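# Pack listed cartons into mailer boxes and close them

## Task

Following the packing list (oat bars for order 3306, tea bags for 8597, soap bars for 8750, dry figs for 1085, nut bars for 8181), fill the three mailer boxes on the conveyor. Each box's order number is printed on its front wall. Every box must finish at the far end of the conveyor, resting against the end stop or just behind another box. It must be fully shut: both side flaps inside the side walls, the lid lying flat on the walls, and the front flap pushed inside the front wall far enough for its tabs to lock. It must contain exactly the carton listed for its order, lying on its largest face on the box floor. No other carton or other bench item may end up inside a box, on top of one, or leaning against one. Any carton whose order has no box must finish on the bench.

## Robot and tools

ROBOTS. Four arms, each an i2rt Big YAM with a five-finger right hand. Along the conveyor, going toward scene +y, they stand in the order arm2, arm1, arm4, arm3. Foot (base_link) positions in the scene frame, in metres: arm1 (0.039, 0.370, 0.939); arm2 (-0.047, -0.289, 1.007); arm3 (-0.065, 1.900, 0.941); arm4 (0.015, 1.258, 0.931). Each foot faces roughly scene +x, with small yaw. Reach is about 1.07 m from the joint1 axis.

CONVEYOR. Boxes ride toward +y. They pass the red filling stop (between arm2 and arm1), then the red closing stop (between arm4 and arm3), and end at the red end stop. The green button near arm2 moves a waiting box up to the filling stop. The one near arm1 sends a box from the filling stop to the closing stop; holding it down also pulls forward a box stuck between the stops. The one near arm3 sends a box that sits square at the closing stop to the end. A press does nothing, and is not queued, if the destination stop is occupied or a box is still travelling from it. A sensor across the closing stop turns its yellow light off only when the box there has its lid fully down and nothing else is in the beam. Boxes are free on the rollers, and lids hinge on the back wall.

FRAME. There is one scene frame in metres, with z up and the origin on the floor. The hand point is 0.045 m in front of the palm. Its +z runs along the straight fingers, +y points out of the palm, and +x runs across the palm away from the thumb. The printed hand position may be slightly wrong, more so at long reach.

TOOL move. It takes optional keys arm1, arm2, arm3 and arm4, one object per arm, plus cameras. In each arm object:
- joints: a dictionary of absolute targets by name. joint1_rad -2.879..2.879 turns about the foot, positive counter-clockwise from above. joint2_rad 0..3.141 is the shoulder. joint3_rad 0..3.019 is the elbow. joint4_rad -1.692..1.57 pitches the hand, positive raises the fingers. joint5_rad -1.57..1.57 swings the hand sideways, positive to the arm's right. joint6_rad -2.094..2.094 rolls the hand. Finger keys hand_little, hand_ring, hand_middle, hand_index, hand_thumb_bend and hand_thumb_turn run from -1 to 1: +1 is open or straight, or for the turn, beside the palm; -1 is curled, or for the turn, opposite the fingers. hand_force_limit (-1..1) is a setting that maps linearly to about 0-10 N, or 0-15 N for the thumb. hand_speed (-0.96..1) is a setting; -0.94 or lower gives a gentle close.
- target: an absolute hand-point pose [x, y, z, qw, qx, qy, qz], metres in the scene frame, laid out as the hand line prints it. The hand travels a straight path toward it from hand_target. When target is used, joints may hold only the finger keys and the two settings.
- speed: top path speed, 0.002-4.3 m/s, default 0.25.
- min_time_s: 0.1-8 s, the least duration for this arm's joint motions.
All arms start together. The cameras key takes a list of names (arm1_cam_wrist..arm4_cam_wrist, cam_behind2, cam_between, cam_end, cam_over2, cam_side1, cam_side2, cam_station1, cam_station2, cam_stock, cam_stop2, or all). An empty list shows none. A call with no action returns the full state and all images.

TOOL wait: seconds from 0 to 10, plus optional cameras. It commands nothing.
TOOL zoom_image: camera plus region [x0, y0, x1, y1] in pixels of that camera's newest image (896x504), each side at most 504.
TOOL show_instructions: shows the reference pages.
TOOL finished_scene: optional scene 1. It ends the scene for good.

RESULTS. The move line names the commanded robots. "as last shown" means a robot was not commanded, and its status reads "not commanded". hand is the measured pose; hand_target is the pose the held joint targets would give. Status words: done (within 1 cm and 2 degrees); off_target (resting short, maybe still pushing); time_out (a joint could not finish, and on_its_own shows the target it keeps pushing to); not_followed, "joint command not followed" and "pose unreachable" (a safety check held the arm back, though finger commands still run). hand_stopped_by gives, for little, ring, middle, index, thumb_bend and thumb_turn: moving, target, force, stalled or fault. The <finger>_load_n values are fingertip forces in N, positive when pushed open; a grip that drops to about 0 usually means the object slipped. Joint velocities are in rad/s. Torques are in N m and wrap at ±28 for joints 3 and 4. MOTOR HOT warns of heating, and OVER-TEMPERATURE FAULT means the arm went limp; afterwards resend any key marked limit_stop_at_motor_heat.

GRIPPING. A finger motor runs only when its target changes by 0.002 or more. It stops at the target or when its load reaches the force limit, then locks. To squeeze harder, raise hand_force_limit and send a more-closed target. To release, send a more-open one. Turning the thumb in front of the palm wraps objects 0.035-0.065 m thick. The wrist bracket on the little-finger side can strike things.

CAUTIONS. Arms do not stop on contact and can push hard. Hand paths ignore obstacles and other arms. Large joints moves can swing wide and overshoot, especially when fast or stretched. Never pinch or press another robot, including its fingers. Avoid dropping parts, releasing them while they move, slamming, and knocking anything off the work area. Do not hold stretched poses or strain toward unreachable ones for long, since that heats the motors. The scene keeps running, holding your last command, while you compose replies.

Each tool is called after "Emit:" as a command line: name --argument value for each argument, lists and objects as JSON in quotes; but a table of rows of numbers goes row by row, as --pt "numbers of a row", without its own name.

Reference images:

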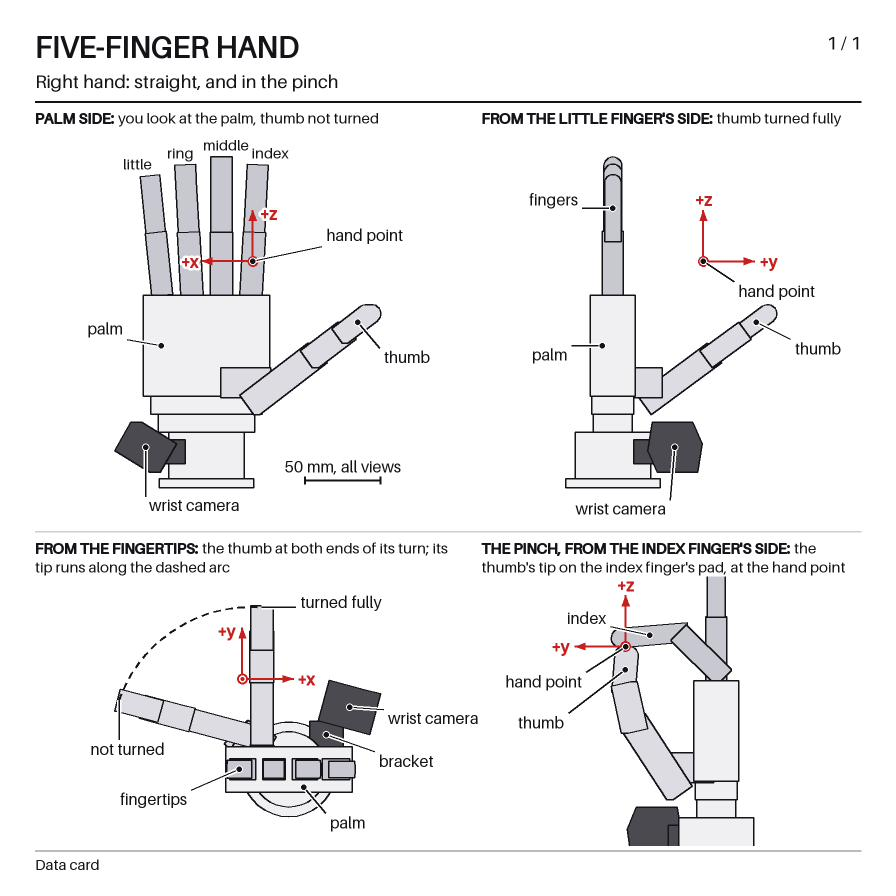

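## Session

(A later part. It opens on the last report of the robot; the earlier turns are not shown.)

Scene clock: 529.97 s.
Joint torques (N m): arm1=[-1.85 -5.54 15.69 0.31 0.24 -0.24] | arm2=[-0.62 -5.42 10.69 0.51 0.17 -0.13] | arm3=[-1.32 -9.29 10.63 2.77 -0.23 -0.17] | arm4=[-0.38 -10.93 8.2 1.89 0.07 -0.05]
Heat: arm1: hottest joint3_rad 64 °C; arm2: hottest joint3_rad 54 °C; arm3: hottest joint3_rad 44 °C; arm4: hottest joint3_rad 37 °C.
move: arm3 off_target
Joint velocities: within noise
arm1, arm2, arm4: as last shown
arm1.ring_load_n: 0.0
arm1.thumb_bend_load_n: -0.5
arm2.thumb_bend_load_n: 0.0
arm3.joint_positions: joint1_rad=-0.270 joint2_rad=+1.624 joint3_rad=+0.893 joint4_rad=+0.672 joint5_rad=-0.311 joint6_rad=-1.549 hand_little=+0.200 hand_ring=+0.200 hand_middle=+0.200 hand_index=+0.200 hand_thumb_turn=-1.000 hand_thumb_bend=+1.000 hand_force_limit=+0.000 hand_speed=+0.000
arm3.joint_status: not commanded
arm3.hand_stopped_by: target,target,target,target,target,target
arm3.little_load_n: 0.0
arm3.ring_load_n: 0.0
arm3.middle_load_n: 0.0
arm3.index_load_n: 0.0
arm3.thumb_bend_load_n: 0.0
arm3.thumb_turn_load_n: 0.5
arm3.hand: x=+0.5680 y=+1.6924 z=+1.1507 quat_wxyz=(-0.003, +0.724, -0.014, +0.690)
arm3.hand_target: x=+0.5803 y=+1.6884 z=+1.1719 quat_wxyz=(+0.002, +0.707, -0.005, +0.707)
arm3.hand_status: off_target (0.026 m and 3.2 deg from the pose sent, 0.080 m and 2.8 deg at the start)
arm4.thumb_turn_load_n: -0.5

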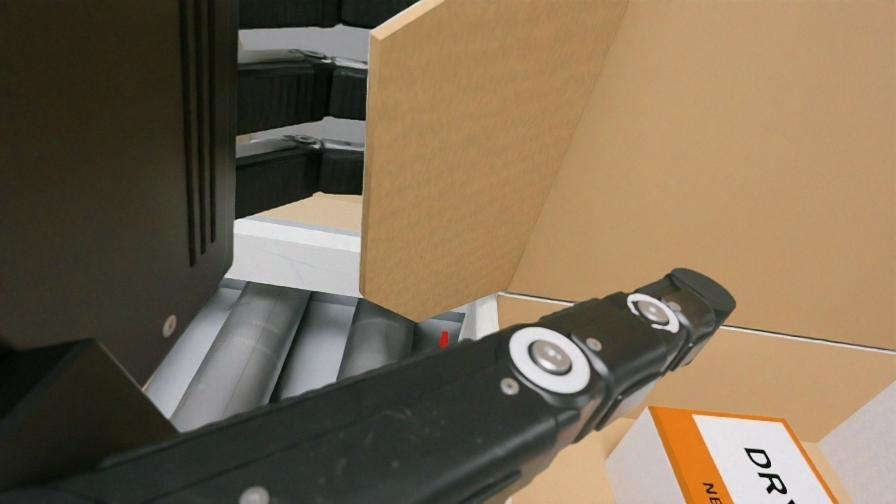

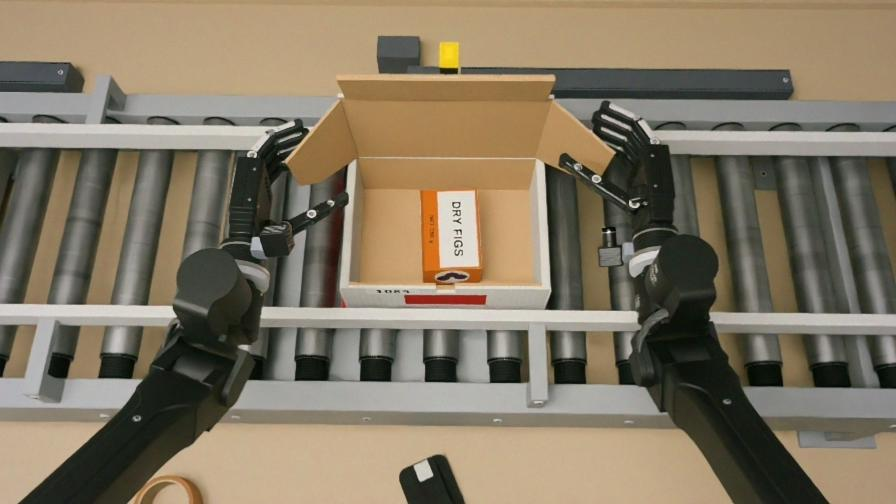

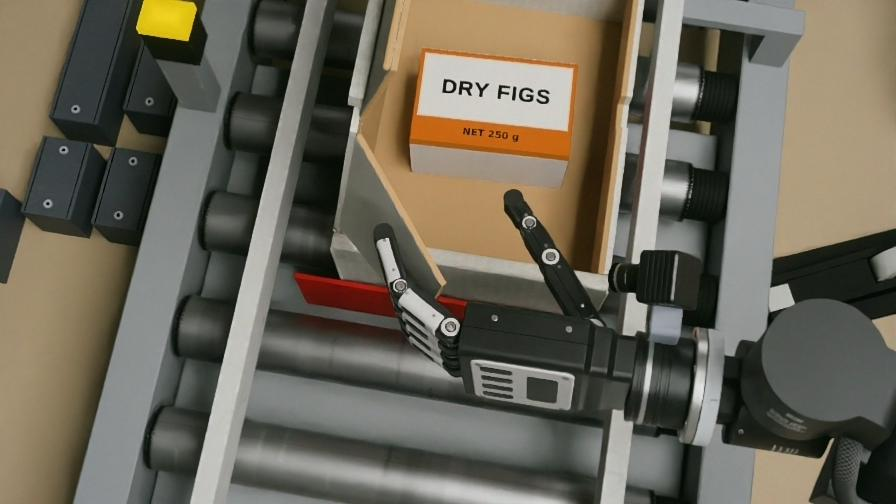

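Emit:
move --arm4 '{"target": [0.578, 1.41, 1.225, 0.7071, 0, 0.7071, 0], "speed": 0.12}' --arm3 '{"target": [0.577, 1.665, 1.172, 0, 0.7071, 0, 0.7071], "speed": 0.12}'

Emit:
move --arm4 '{"target": [0.572, 1.445, 1.225, 0.7071, 0, 0.7071, 0], "speed": 0.1, "joints": {"hand_little": 0.7, "hand_ring": 0.7, "hand_middle": 0.7, "hand_index": 0.7}}' --arm3 '{"target": [0.572, 1.63, 1.172, 0, 0.7071, 0, 0.7071], "speed": 0.1, "joints": {"hand_little": 0.7, "hand_ring": 0.7, "hand_middle": 0.7, "hand_index": 0.7}}' --cameras '["arm3_cam_wrist", "arm4_cam_wrist", "cam_over2", "cam_behind2", "cam_stop2"]'

Scene clock: 537.00 s.
Joint torques (N m): arm1=[-1.85 -5.54 15.68 0.31 0.24 -0.24] | arm2=[-0.67 -5.42 10.73 0.5 0.16 -0.13] | arm3=[-1.44 -9.35 11.33 2.66 -0.17 -0.2] | arm4=[-0.21 -11.4 7.57 1.89 0.04 -0.02]
Heat: arm1: hottest joint3_rad 64 °C; arm2: hottest joint3_rad 54 °C; arm3: hottest joint3_rad 44 °C; arm4: hottest joint3_rad 37 °C.
move: arm3 off_target; arm4 off_target
Joint velocities: within noise
arm1, arm2: as last shown
arm1.thumb_bend_load_n: 0.0
arm3.joint_positions: joint1_rad=-0.303 joint2_rad=+1.630 joint3_rad=+0.893 joint4_rad=+0.672 joint5_rad=-0.389 joint6_rad=-1.549 hand_little=+0.200 hand_ring=+0.200 hand_middle=+0.200 hand_index=+0.200 hand_thumb_turn=-1.000 hand_thumb_bend=+1.000 hand_force_limit=+0.000 hand_speed=+0.000
arm3.joint_status: not commanded
arm3.hand_stopped_by: target,target,target,target,target,target
arm3.little_load_n: 0.0
arm3.ring_load_n: 0.0
arm3.middle_load_n: 0.0
arm3.index_load_n: 0.5
arm3.thumb_bend_load_n: 0.0
arm3.thumb_turn_load_n: 0.5
arm3.hand: x=+0.5657 y=+1.6860 z=+1.1469 quat_wxyz=(-0.021, +0.726, +0.000, +0.688)
arm3.hand_target: x=+0.5787 y=+1.6755 z=+1.1725 quat_wxyz=(-0.009, +0.707, +0.008, +0.707)
arm3.hand_status: off_target (0.035 m and 3.9 deg from the pose sent, 0.036 m and 3.2 deg at the start)
arm4.joint_positions: joint1_rad=+0.122 joint2_rad=+1.404 joint3_rad=+0.662 joint4_rad=+0.713 joint5_rad=+0.241 joint6_rad=+1.571 hand_little=+0.200 hand_ring=+0.200 hand_middle=+0.200 hand_index=+0.200 hand_thumb_turn=-1.000 hand_thumb_bend=+1.000 hand_force_limit=+0.000 hand_speed=+0.000
arm4.joint_status: not commanded
arm4.hand_stopped_by: target,target,target,target,target,target
arm4.little_load_n: 0.5
arm4.ring_load_n: 0.0
arm4.middle_load_n: 0.0
arm4.index_load_n: 0.0
arm4.thumb_bend_load_n: 0.0
arm4.thumb_turn_load_n: -0.5
arm4.hand: x=+0.5839 y=+1.3974 z=+1.2104 quat_wxyz=(-0.697, -0.004, -0.716, +0.012)
arm4.hand_target: x=+0.5801 y=+1.4023 z=+1.2250 quat_wxyz=(-0.707, -0.004, -0.707, +0.006)
arm4.hand_status: off_target (0.020 m and 2.1 deg from the pose sent, 0.041 m and 1.5 deg at the start)
pictures: none

Scene clock: 538.07 s.
Joint torques (N m): arm1=[-1.85 -5.54 15.69 0.29 0.24 -0.23] | arm2=[-0.62 -5.42 10.71 0.51 0.16 -0.13] | arm3=[-2.08 -9.17 11.48 2.45 -0.06 -0.2] | arm4=[0.62 -10.4 8.31 1.88 -0.13 -0.03]
Heat: arm1: hottest joint3_rad 64 °C; arm2: hottest joint3_rad 54 °C; arm3: hottest joint3_rad 44 °C; arm4: hottest joint3_rad 37 °C.
move: arm3 off_target; arm4 off_target
Joint velocities: within noise
arm1, arm2: as last shown
arm3.joint_positions: joint1_rad=-0.377 joint2_rad=+1.650 joint3_rad=+0.920 joint4_rad=+0.672 joint5_rad=-0.449 joint6_rad=-1.549 hand_little=+0.700 hand_ring=+0.700 hand_middle=+0.700 hand_index=+0.700 hand_thumb_turn=-1.000 hand_thumb_bend=+1.000 hand_force_limit=+0.000 hand_speed=+0.000
arm3.joint_status: all done
arm3.hand_stopped_by: target,target,target,target,target,target
arm3.little_load_n: 0.0
arm3.ring_load_n: 0.0
arm3.middle_load_n: 0.0
arm3.index_load_n: 0.0
arm3.thumb_bend_load_n: 0.0
arm3.thumb_turn_load_n: 0.0
arm3.hand: x=+0.5605 y=+1.6476 z=+1.1499 quat_wxyz=(-0.016, +0.723, -0.005, +0.691)
arm3.hand_target: x=+0.5710 y=+1.6305 z=+1.1714 quat_wxyz=(-0.001, +0.707, -0.001, +0.707)
arm3.hand_status: off_target (0.030 m and 3.3 deg from the pose sent, 0.062 m and 3.9 deg at the start)
arm4.joint_positions: joint1_rad=+0.213 joint2_rad=+1.404 joint3_rad=+0.662 joint4_rad=+0.715 joint5_rad=+0.345 joint6_rad=+1.571 hand_little=+0.700 hand_ring=+0.700 hand_middle=+0.700 hand_index=+0.700 hand_thumb_turn=-1.000 hand_thumb_bend=+1.000 hand_force_limit=+0.000 hand_speed=+0.000
arm4.joint_status: all done
arm4.hand_stopped_by: target,target,target,target,target,target
arm4.little_load_n: 0.5
arm4.ring_load_n: 0.0
arm4.middle_load_n: 0.0
arm4.index_load_n: 0.0
arm4.thumb_bend_load_n: 0.0
arm4.thumb_turn_load_n: -0.5
arm4.hand: x=+0.5756 y=+1.4281 z=+1.2107 quat_wxyz=(-0.698, -0.008, -0.716, +0.017)
arm4.hand_target: x=+0.5731 y=+1.4419 z=+1.2253 quat_wxyz=(-0.708, -0.003, -0.706, +0.005)
arm4.hand_status: off_target (0.022 m and 2.6 deg from the pose sent, 0.051 m and 2.1 deg at the start)
pictures: arm3_cam_wrist, arm4_cam_wrist, cam_behind2, cam_over2, cam_stop2

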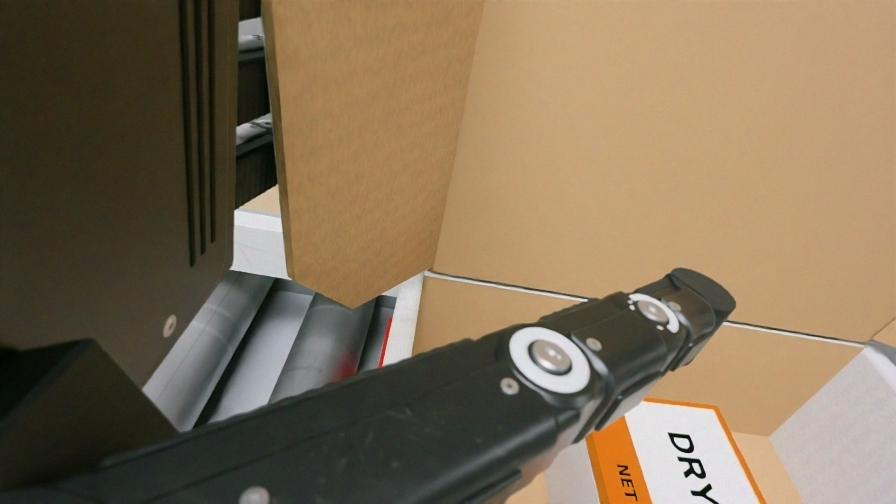

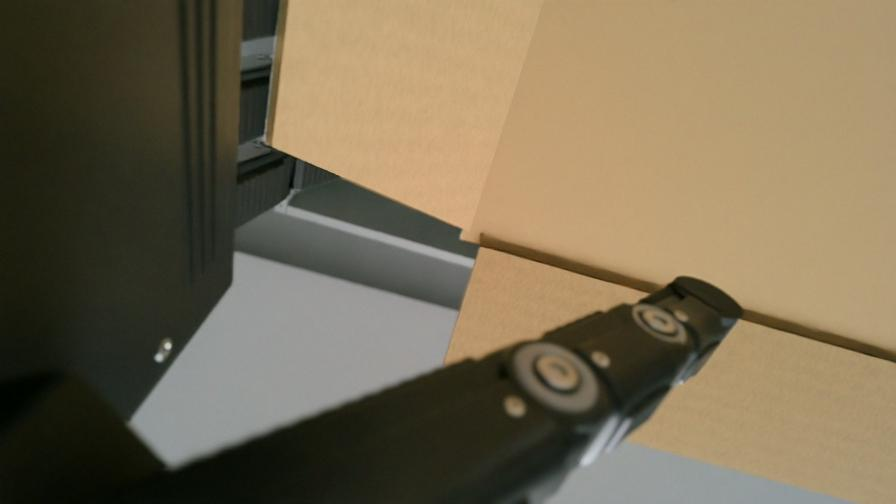

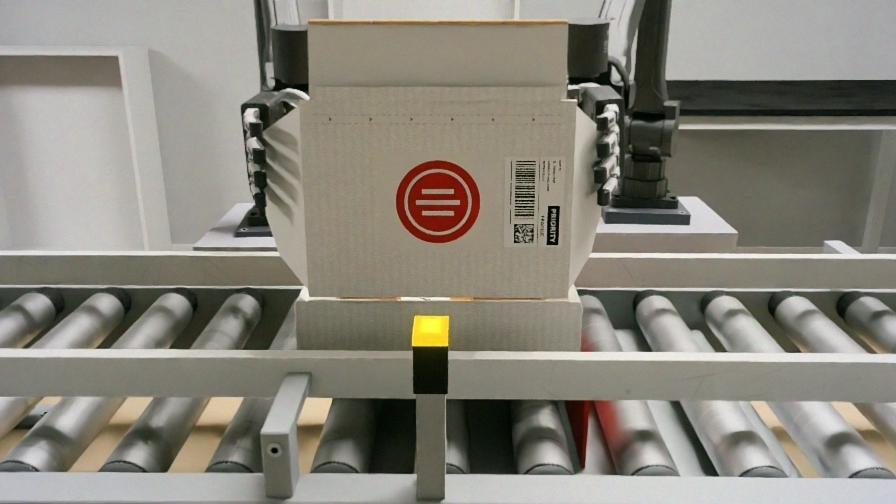

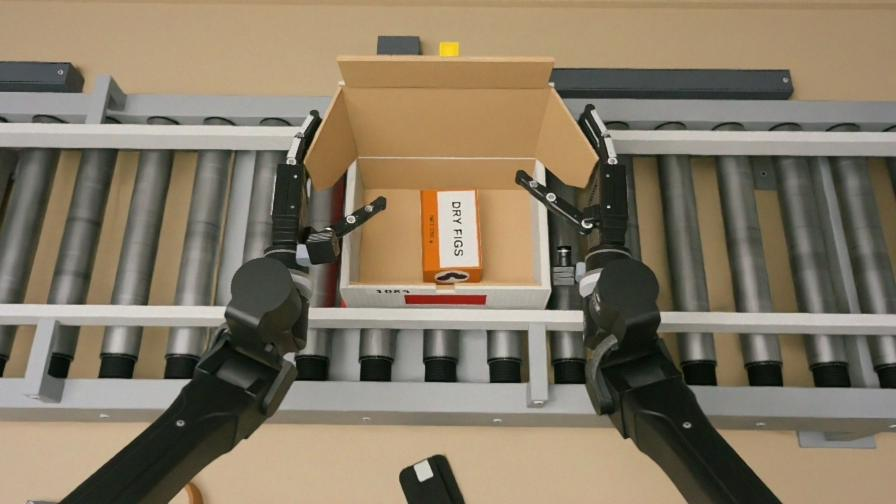

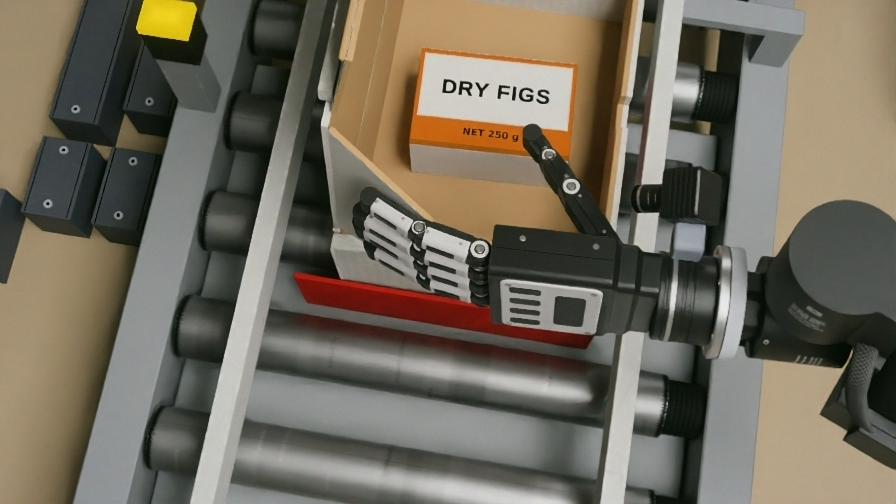

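Emit:
move --arm4 '{"target": [0.585, 1.475, 1.225, 0.7071, 0, 0.7071, 0], "speed": 0.1}' --arm3 '{"target": [0.59, 1.60, 1.172, 0, 0.7071, 0, 0.7071], "speed": 0.1}' --cameras '["arm3_cam_wrist", "arm4_cam_wrist", "cam_over2", "cam_behind2", "cam_stop2"]'

Scene clock: 543.27 s.
Joint torques (N m): arm1=[-1.85 -5.54 15.69 0.29 0.24 -0.23] | arm2=[-0.62 -5.42 10.73 0.5 0.17 -0.14] | arm3=[-2.78 -10.34 11.73 1.58 0.12 -0.17] | arm4=[0.79 -8.94 10.51 1.73 -0.22 -0.02]
Heat: arm1: hottest joint3_rad 64 °C; arm2: hottest joint3_rad 54 °C; arm3: hottest joint3_rad 45 °C; arm4: hottest joint3_rad 37 °C.
move: arm3 off_target; arm4 off_target
Joint velocities: within noise
arm1, arm2: as last shown
arm1.thumb_bend_load_n: -0.5
arm2.middle_load_n: -0.5
arm3.joint_positions: joint1_rad=-0.405 joint2_rad=+1.714 joint3_rad=+1.005 joint4_rad=+0.672 joint5_rad=-0.491 joint6_rad=-1.561 hand_little=+0.700 hand_ring=+0.700 hand_middle=+0.700 hand_index=+0.700 hand_thumb_turn=-1.000 hand_thumb_bend=+1.000 hand_force_limit=+0.000 hand_speed=+0.000
arm3.joint_status: not commanded
arm3.hand_stopped_by: target,target,target,target,target,target
arm3.little_load_n: 1.5
arm3.ring_load_n: 0.0
arm3.middle_load_n: 0.0
arm3.index_load_n: 0.0
arm3.thumb_bend_load_n: 0.0
arm3.thumb_turn_load_n: 0.5
arm3.hand: x=+0.5822 y=+1.6250 z=+1.1553 quat_wxyz=(-0.015, +0.716, +0.007, +0.698)
arm3.hand_target: x=+0.5891 y=+1.6008 z=+1.1733 quat_wxyz=(+0.003, +0.706, +0.004, +0.708)
arm3.hand_status: off_target (0.031 m and 2.4 deg from the pose sent, 0.060 m and 3.3 deg at the start)
arm4.joint_positions: joint1_rad=+0.273 joint2_rad=+1.435 joint3_rad=+0.685 joint4_rad=+0.715 joint5_rad=+0.399 joint6_rad=+1.571 hand_little=+0.700 hand_ring=+0.700 hand_middle=+0.700 hand_index=+0.700 hand_thumb_turn=-1.000 hand_thumb_bend=+1.000 hand_force_limit=+0.000 hand_speed=+0.000
arm4.joint_status: not commanded
arm4.hand_stopped_by: target,target,target,target,target,target
arm4.little_load_n: 0.5
arm4.ring_load_n: 0.0
arm4.middle_load_n: 0.0
arm4.index_load_n: 0.0
arm4.thumb_bend_load_n: 0.0
arm4.thumb_turn_load_n: 0.0
arm4.hand: x=+0.5770 y=+1.4544 z=+1.2060 quat_wxyz=(-0.696, -0.005, -0.718, +0.017)
arm4.hand_target: x=+0.5834 y=+1.4748 z=+1.2242 quat_wxyz=(-0.707, +0.001, -0.707, +0.000)
arm4.hand_status: off_target (0.029 m and 2.7 deg from the pose sent, 0.050 m and 2.6 deg at the start)
pictures: arm3_cam_wrist, arm4_cam_wrist, cam_behind2, cam_over2, cam_stop2

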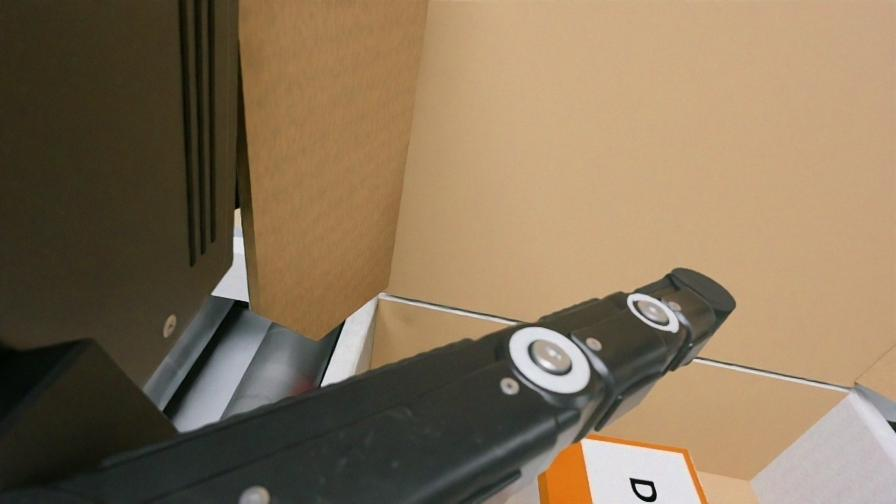

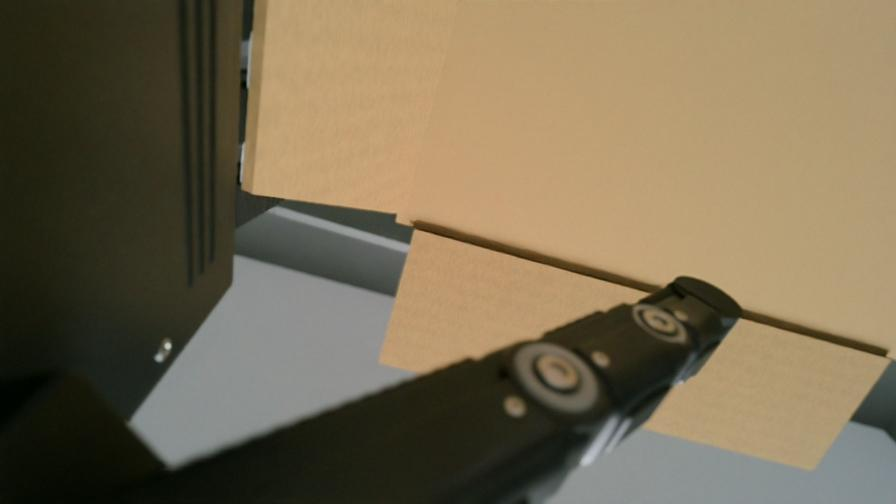

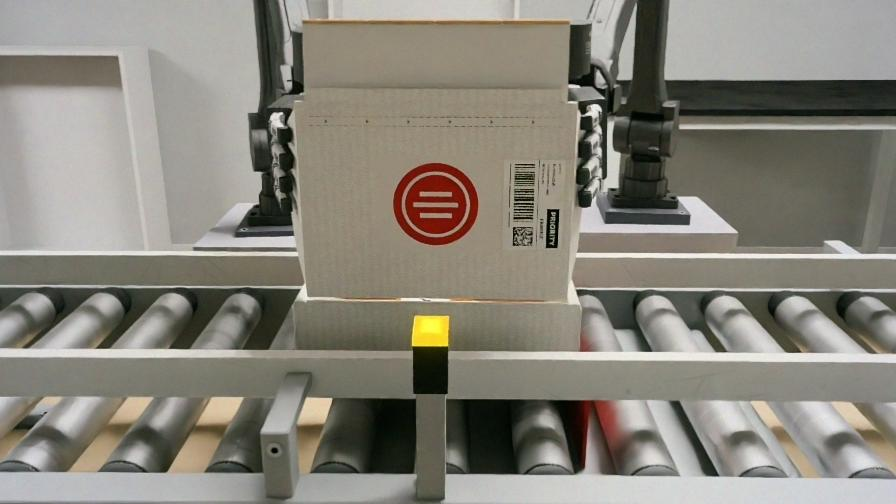

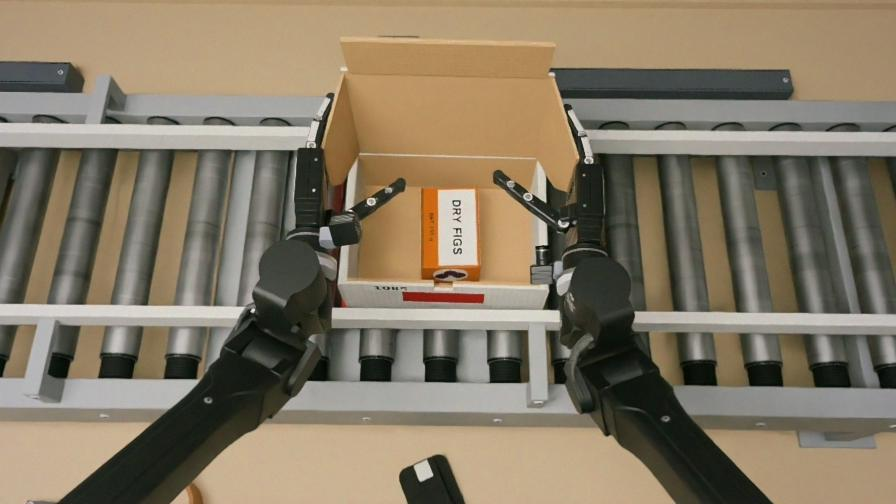

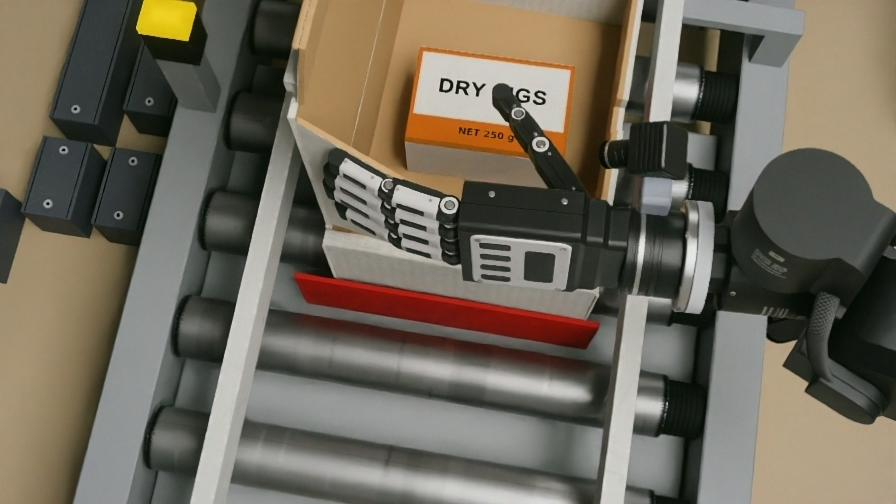

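Emit:
move --arm4 '{"target": [0.622, 1.475, 1.235, 0.6088, 0, 0.7934, 0], "speed": 0.1}' --arm3 '{"target": [0.628, 1.60, 1.175, 0, 0.7071, 0, 0.7071], "speed": 0.1}' --cameras '["arm3_cam_wrist", "arm4_cam_wrist", "cam_over2", "cam_behind2", "cam_stop2"]'

Scene clock: 567.30 s.
Joint torques (N m): arm1=[-1.85 -5.54 15.69 0.29 0.24 -0.24] | arm2=[-0.67 -5.42 10.7 0.49 0.16 -0.13] | arm3=[-1.55 -10.93 12.71 1.2 0.74 -0.08] | arm4=[-0.44 -11.34 11.64 0.84 -0.91 0.17]
Heat: arm1: hottest joint3_rad 64 °C; arm2: hottest joint3_rad 54 °C; arm3: hottest joint3_rad 49 °C; arm4: hottest joint3_rad 40 °C.
move: arm3 off_target; arm4 off_target
Joint velocities: arm1=[-0.024 0.005 -0.051 -0.022 -0.051 -0.022] | arm2=[within noise] | arm3=[within noise] | arm4=[within noise]
arm1, arm2: as last shown
arm1.middle_load_n: 0.5
arm1.index_load_n: -0.5
arm1.thumb_bend_load_n: 0.0
arm2.middle_load_n: 0.0
arm2.thumb_bend_load_n: -0.5
arm3.joint_positions: joint1_rad=-0.388 joint2_rad=+1.779 joint3_rad=+1.103 joint4_rad=+0.643 joint5_rad=-0.475 joint6_rad=-1.564 hand_little=+0.700 hand_ring=+0.700 hand_middle=+0.700 hand_index=+0.700 hand_thumb_turn=-1.000 hand_thumb_bend=+1.000 hand_force_limit=+0.000 hand_speed=+0.000
arm3.joint_status: not commanded
arm3.hand_stopped_by: target,target,target,target,target,target
arm3.little_load_n: 2.5
arm3.ring_load_n: 0.0
arm3.middle_load_n: 0.0
arm3.index_load_n: 0.0
arm3.thumb_bend_load_n: 0.0
arm3.thumb_turn_load_n: 0.0
arm3.hand: x=+0.6146 y=+1.6193 z=+1.1584 quat_wxyz=(-0.013, +0.715, +0.010, +0.699)
arm3.hand_target: x=+0.6263 y=+1.6007 z=+1.1736 quat_wxyz=(+0.001, +0.708, +0.001, +0.707)
arm3.hand_status: off_target (0.029 m and 2.3 deg from the pose sent, 0.056 m and 2.4 deg at the start)
arm4.joint_positions: joint1_rad=+0.256 joint2_rad=+1.404 joint3_rad=+0.889 joint4_rad=+0.199 joint5_rad=+0.369 joint6_rad=+1.649 hand_little=+0.700 hand_ring=+0.700 hand_middle=+0.700 hand_index=+0.700 hand_thumb_turn=-1.000 hand_thumb_bend=+1.000 hand_force_limit=+0.000 hand_speed=+0.000
arm4.joint_status: not commanded
arm4.hand_stopped_by: target,target,target,target,target,target
arm4.little_load_n: 0.0
arm4.ring_load_n: 1.0
arm4.middle_load_n: 0.5
arm4.index_load_n: 0.0
arm4.thumb_bend_load_n: 0.0
arm4.thumb_turn_load_n: 0.0
arm4.hand: x=+0.6138 y=+1.4609 z=+1.2054 quat_wxyz=(-0.596, +0.003, -0.803, +0.024)
arm4.hand_target: x=+0.6204 y=+1.4733 z=+1.2341 quat_wxyz=(-0.609, +0.001, -0.793, +0.001)
arm4.hand_status: off_target (0.034 m and 3.3 deg from the pose sent, 0.057 m and 13.4 deg at the start)
pictures: arm3_cam_wrist, arm4_cam_wrist, cam_behind2, cam_over2, cam_stop2

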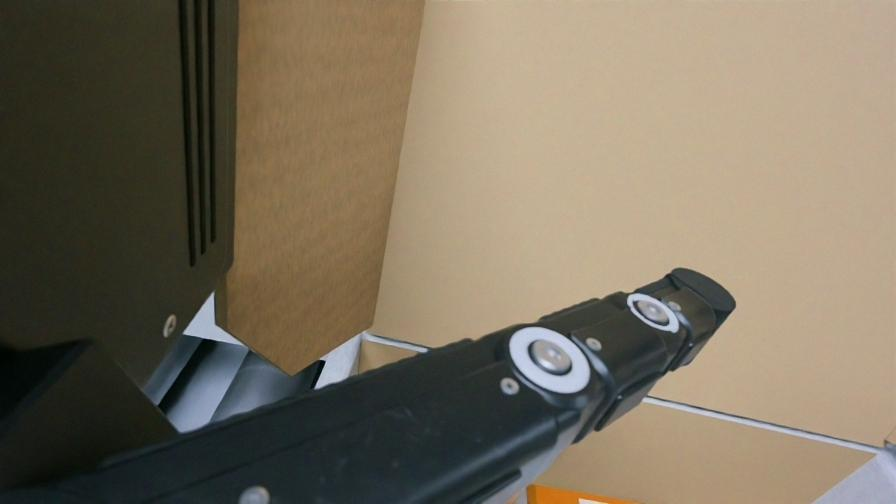

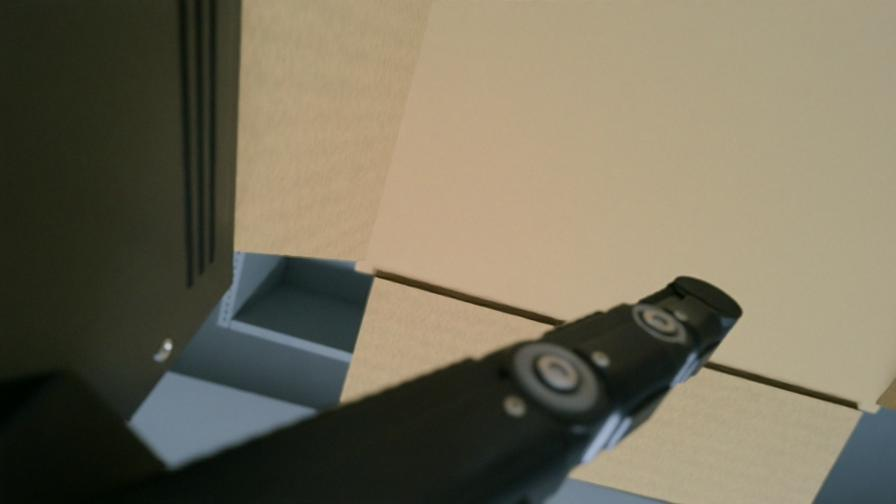

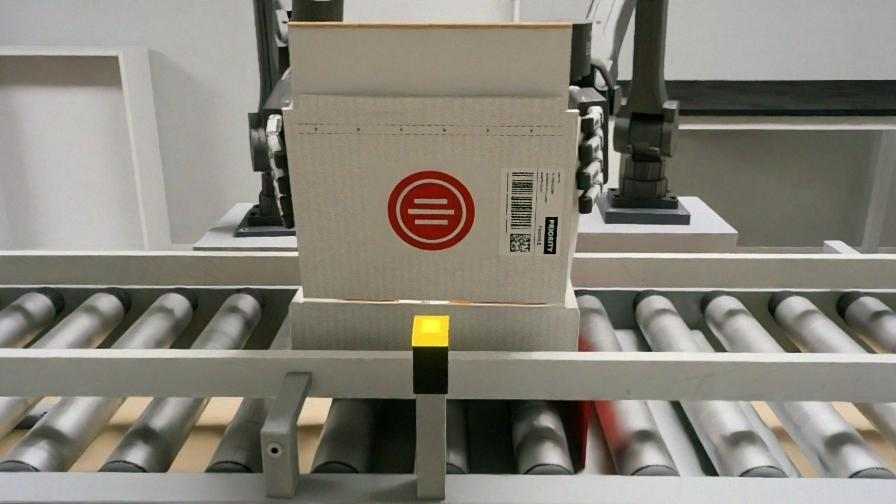

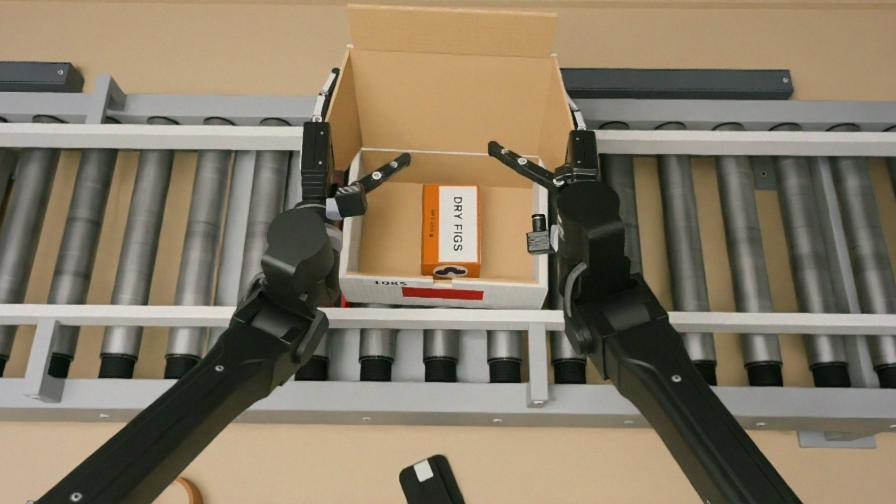

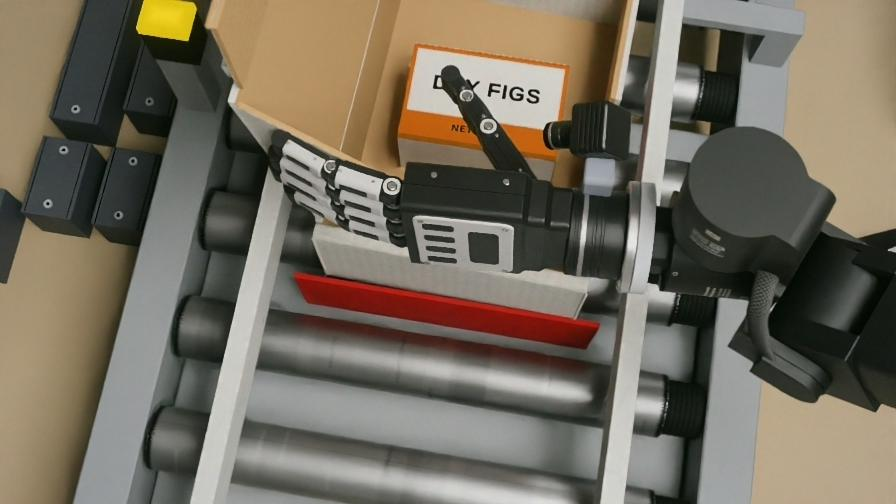

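Emit:
move --cameras '["cam_stop2","cam_behind2","cam_over2","cam_station2"]'

Scene clock: 587.27 s.
Joint torques (N m): arm1=[-1.85 -5.6 15.69 0.29 0.24 -0.23] | arm2=[-0.62 -5.42 10.73 0.5 0.16 -0.13] | arm3=[-1.55 -10.99 12.7 1.18 0.74 -0.08] | arm4=[-0.44 -11.34 11.7 0.98 -0.91 0.16]
Heat: arm1: hottest joint3_rad 65 °C; arm2: hottest joint3_rad 54 °C; arm3: hottest joint3_rad 49 °C; arm4: hottest joint3_rad 41 °C.
Joint velocities: within noise
arm1.joint_positions: joint1_rad=+0.965 joint2_rad=+1.140 joint3_rad=+1.265 joint4_rad=-1.472 joint5_rad=+0.439 joint6_rad=-0.279 hand_little=+1.000 hand_ring=+1.000 hand_middle=+1.000 hand_index=+1.000 hand_thumb_turn=+1.000 hand_thumb_bend=+1.000 hand_force_limit=+0.000 hand_speed=-0.800
arm1.joint_status: not commanded
arm1.hand_stopped_by: target,target,target,target,target,target
arm1.little_load_n: 0.0
arm1.ring_load_n: 0.0
arm1.middle_load_n: 0.0
arm1.index_load_n: 0.0
arm1.thumb_bend_load_n: 0.0
arm1.thumb_turn_load_n: 0.0
arm1.hand: x=+0.2377 y=+0.5978 z=+1.2285 quat_wxyz=(-0.020, +0.960, -0.127, +0.249) (m; scene frame)
arm1.hand_target: x=+0.2466 y=+0.6035 z=+1.2510 quat_wxyz=(-0.037, +0.957, -0.130, +0.256) (m; scene frame)
arm1.hand_status: not commanded
arm2.joint_positions: joint1_rad=+0.803 joint2_rad=+1.195 joint3_rad=+1.279 joint4_rad=-1.267 joint5_rad=+0.350 joint6_rad=-0.612 hand_little=+1.000 hand_ring=+1.000 hand_middle=+1.000 hand_index=+1.000 hand_thumb_turn=+1.000 hand_thumb_bend=+1.000 hand_force_limit=+0.000 hand_speed=-0.800
arm2.joint_status: not commanded
arm2.hand_stopped_by: target,target,target,target,target,target
arm2.little_load_n: 0.0
arm2.ring_load_n: 0.0
arm2.middle_load_n: 0.0
arm2.index_load_n: 0.0
arm2.thumb_bend_load_n: 0.0
arm2.thumb_turn_load_n: 0.0
arm2.hand: x=+0.2742 y=-0.1069 z=+1.2866 quat_wxyz=(-0.028, +0.956, -0.146, +0.252) (m; scene frame)
arm2.hand_target: x=+0.2802 y=-0.0991 z=+1.3007 quat_wxyz=(-0.035, +0.956, -0.137, +0.256) (m; scene frame)
arm2.hand_status: not commanded
arm3.joint_positions: joint1_rad=-0.388 joint2_rad=+1.779 joint3_rad=+1.103 joint4_rad=+0.643 joint5_rad=-0.475 joint6_rad=-1.564 hand_little=+0.700 hand_ring=+0.700 hand_middle=+0.700 hand_index=+0.700 hand_thumb_turn=-1.000 hand_thumb_bend=+1.000 hand_force_limit=+0.000 hand_speed=+0.000
arm3.joint_status: not commanded
arm3.hand_stopped_by: target,target,target,target,target,target
arm3.little_load_n: 2.0
arm3.ring_load_n: 0.0
arm3.middle_load_n: 0.0
arm3.index_load_n: 0.0
arm3.thumb_bend_load_n: 0.0
arm3.thumb_turn_load_n: 0.5
arm3.hand: x=+0.6146 y=+1.6193 z=+1.1584 quat_wxyz=(-0.013, +0.715, +0.010, +0.699) (m; scene frame)
arm3.hand_target: x=+0.6263 y=+1.6007 z=+1.1736 quat_wxyz=(+0.001, +0.708, +0.001, +0.707) (m; scene frame)
arm3.hand_status: off_target (0.029 m and 2.3 deg from the pose sent, 0.056 m and 2.4 deg at the start)
arm4.joint_positions: joint1_rad=+0.256 joint2_rad=+1.404 joint3_rad=+0.890 joint4_rad=+0.199 joint5_rad=+0.369 joint6_rad=+1.649 hand_little=+0.700 hand_ring=+0.700 hand_middle=+0.700 hand_index=+0.700 hand_thumb_turn=-1.000 hand_thumb_bend=+1.000 hand_force_limit=+0.000 hand_speed=+0.000
arm4.joint_status: not commanded
arm4.hand_stopped_by: target,target,target,target,target,target
arm4.little_load_n: 0.0
arm4.ring_load_n: 1.5
arm4.middle_load_n: 1.0
arm4.index_load_n: 0.0
arm4.thumb_bend_load_n: 0.0
arm4.thumb_turn_load_n: 0.0
arm4.hand: x=+0.6142 y=+1.4611 z=+1.2063 quat_wxyz=(-0.597, +0.003, -0.802, +0.024) (m; scene frame)
arm4.hand_target: x=+0.6207 y=+1.4734 z=+1.2350 quat_wxyz=(-0.610, +0.001, -0.793, +0.001) (m; scene frame)
arm4.hand_status: off_target (0.033 m and 3.2 deg from the pose sent, 0.057 m and 13.4 deg at the start)
pictures: cam_behind2, cam_over2, cam_station2, cam_stop2

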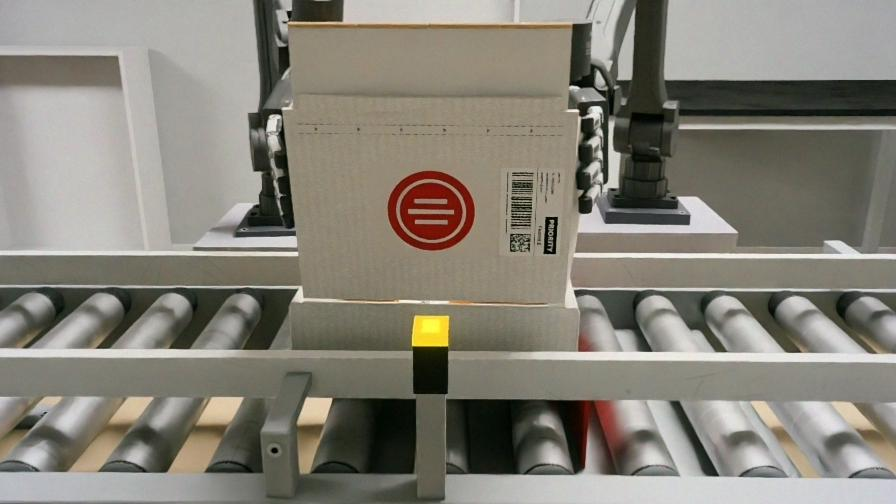

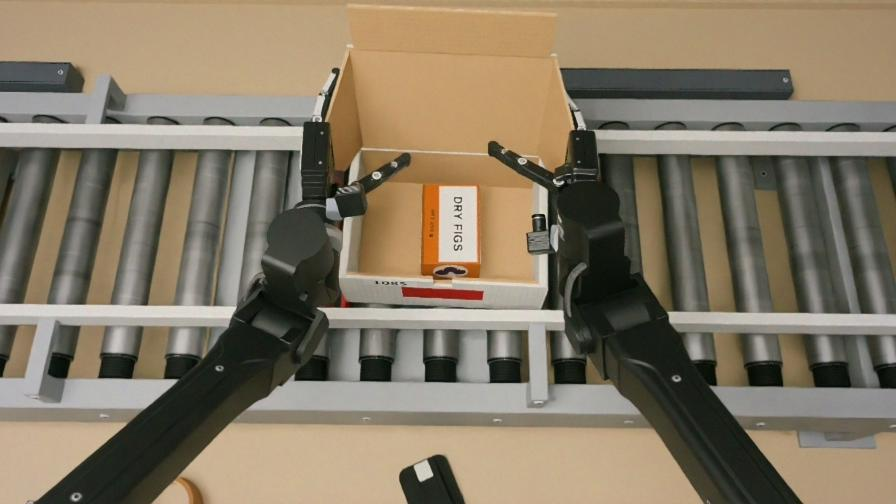

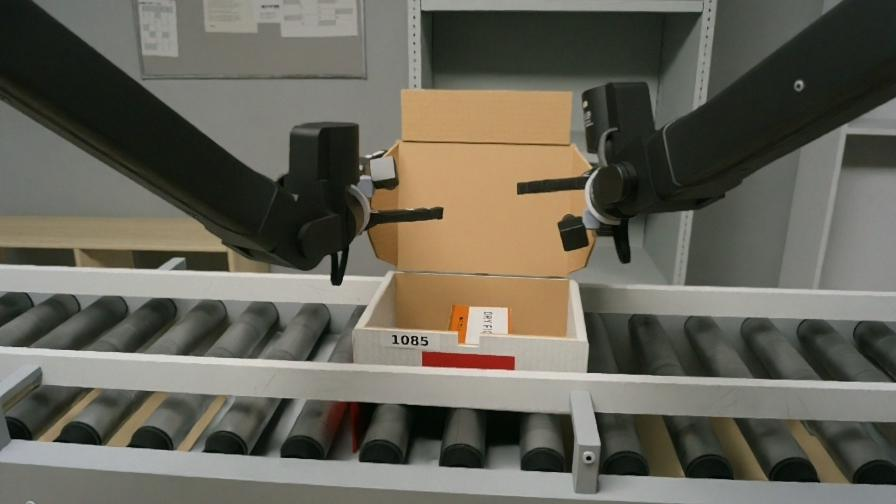

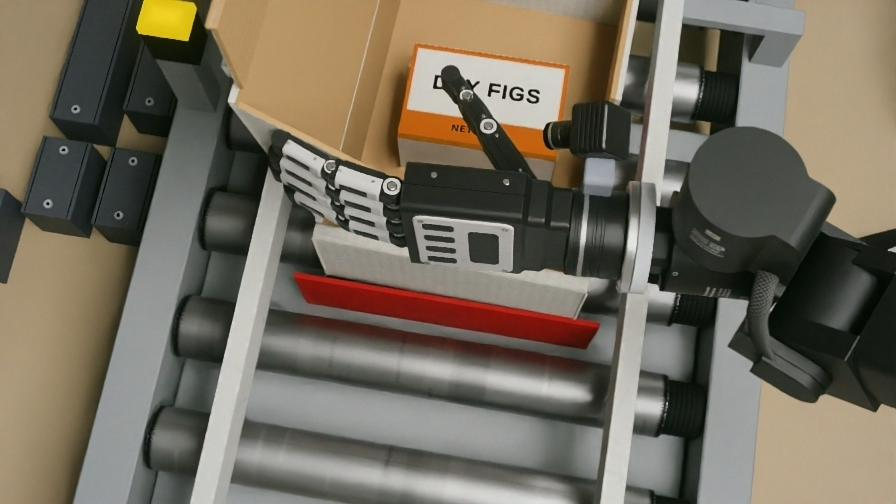

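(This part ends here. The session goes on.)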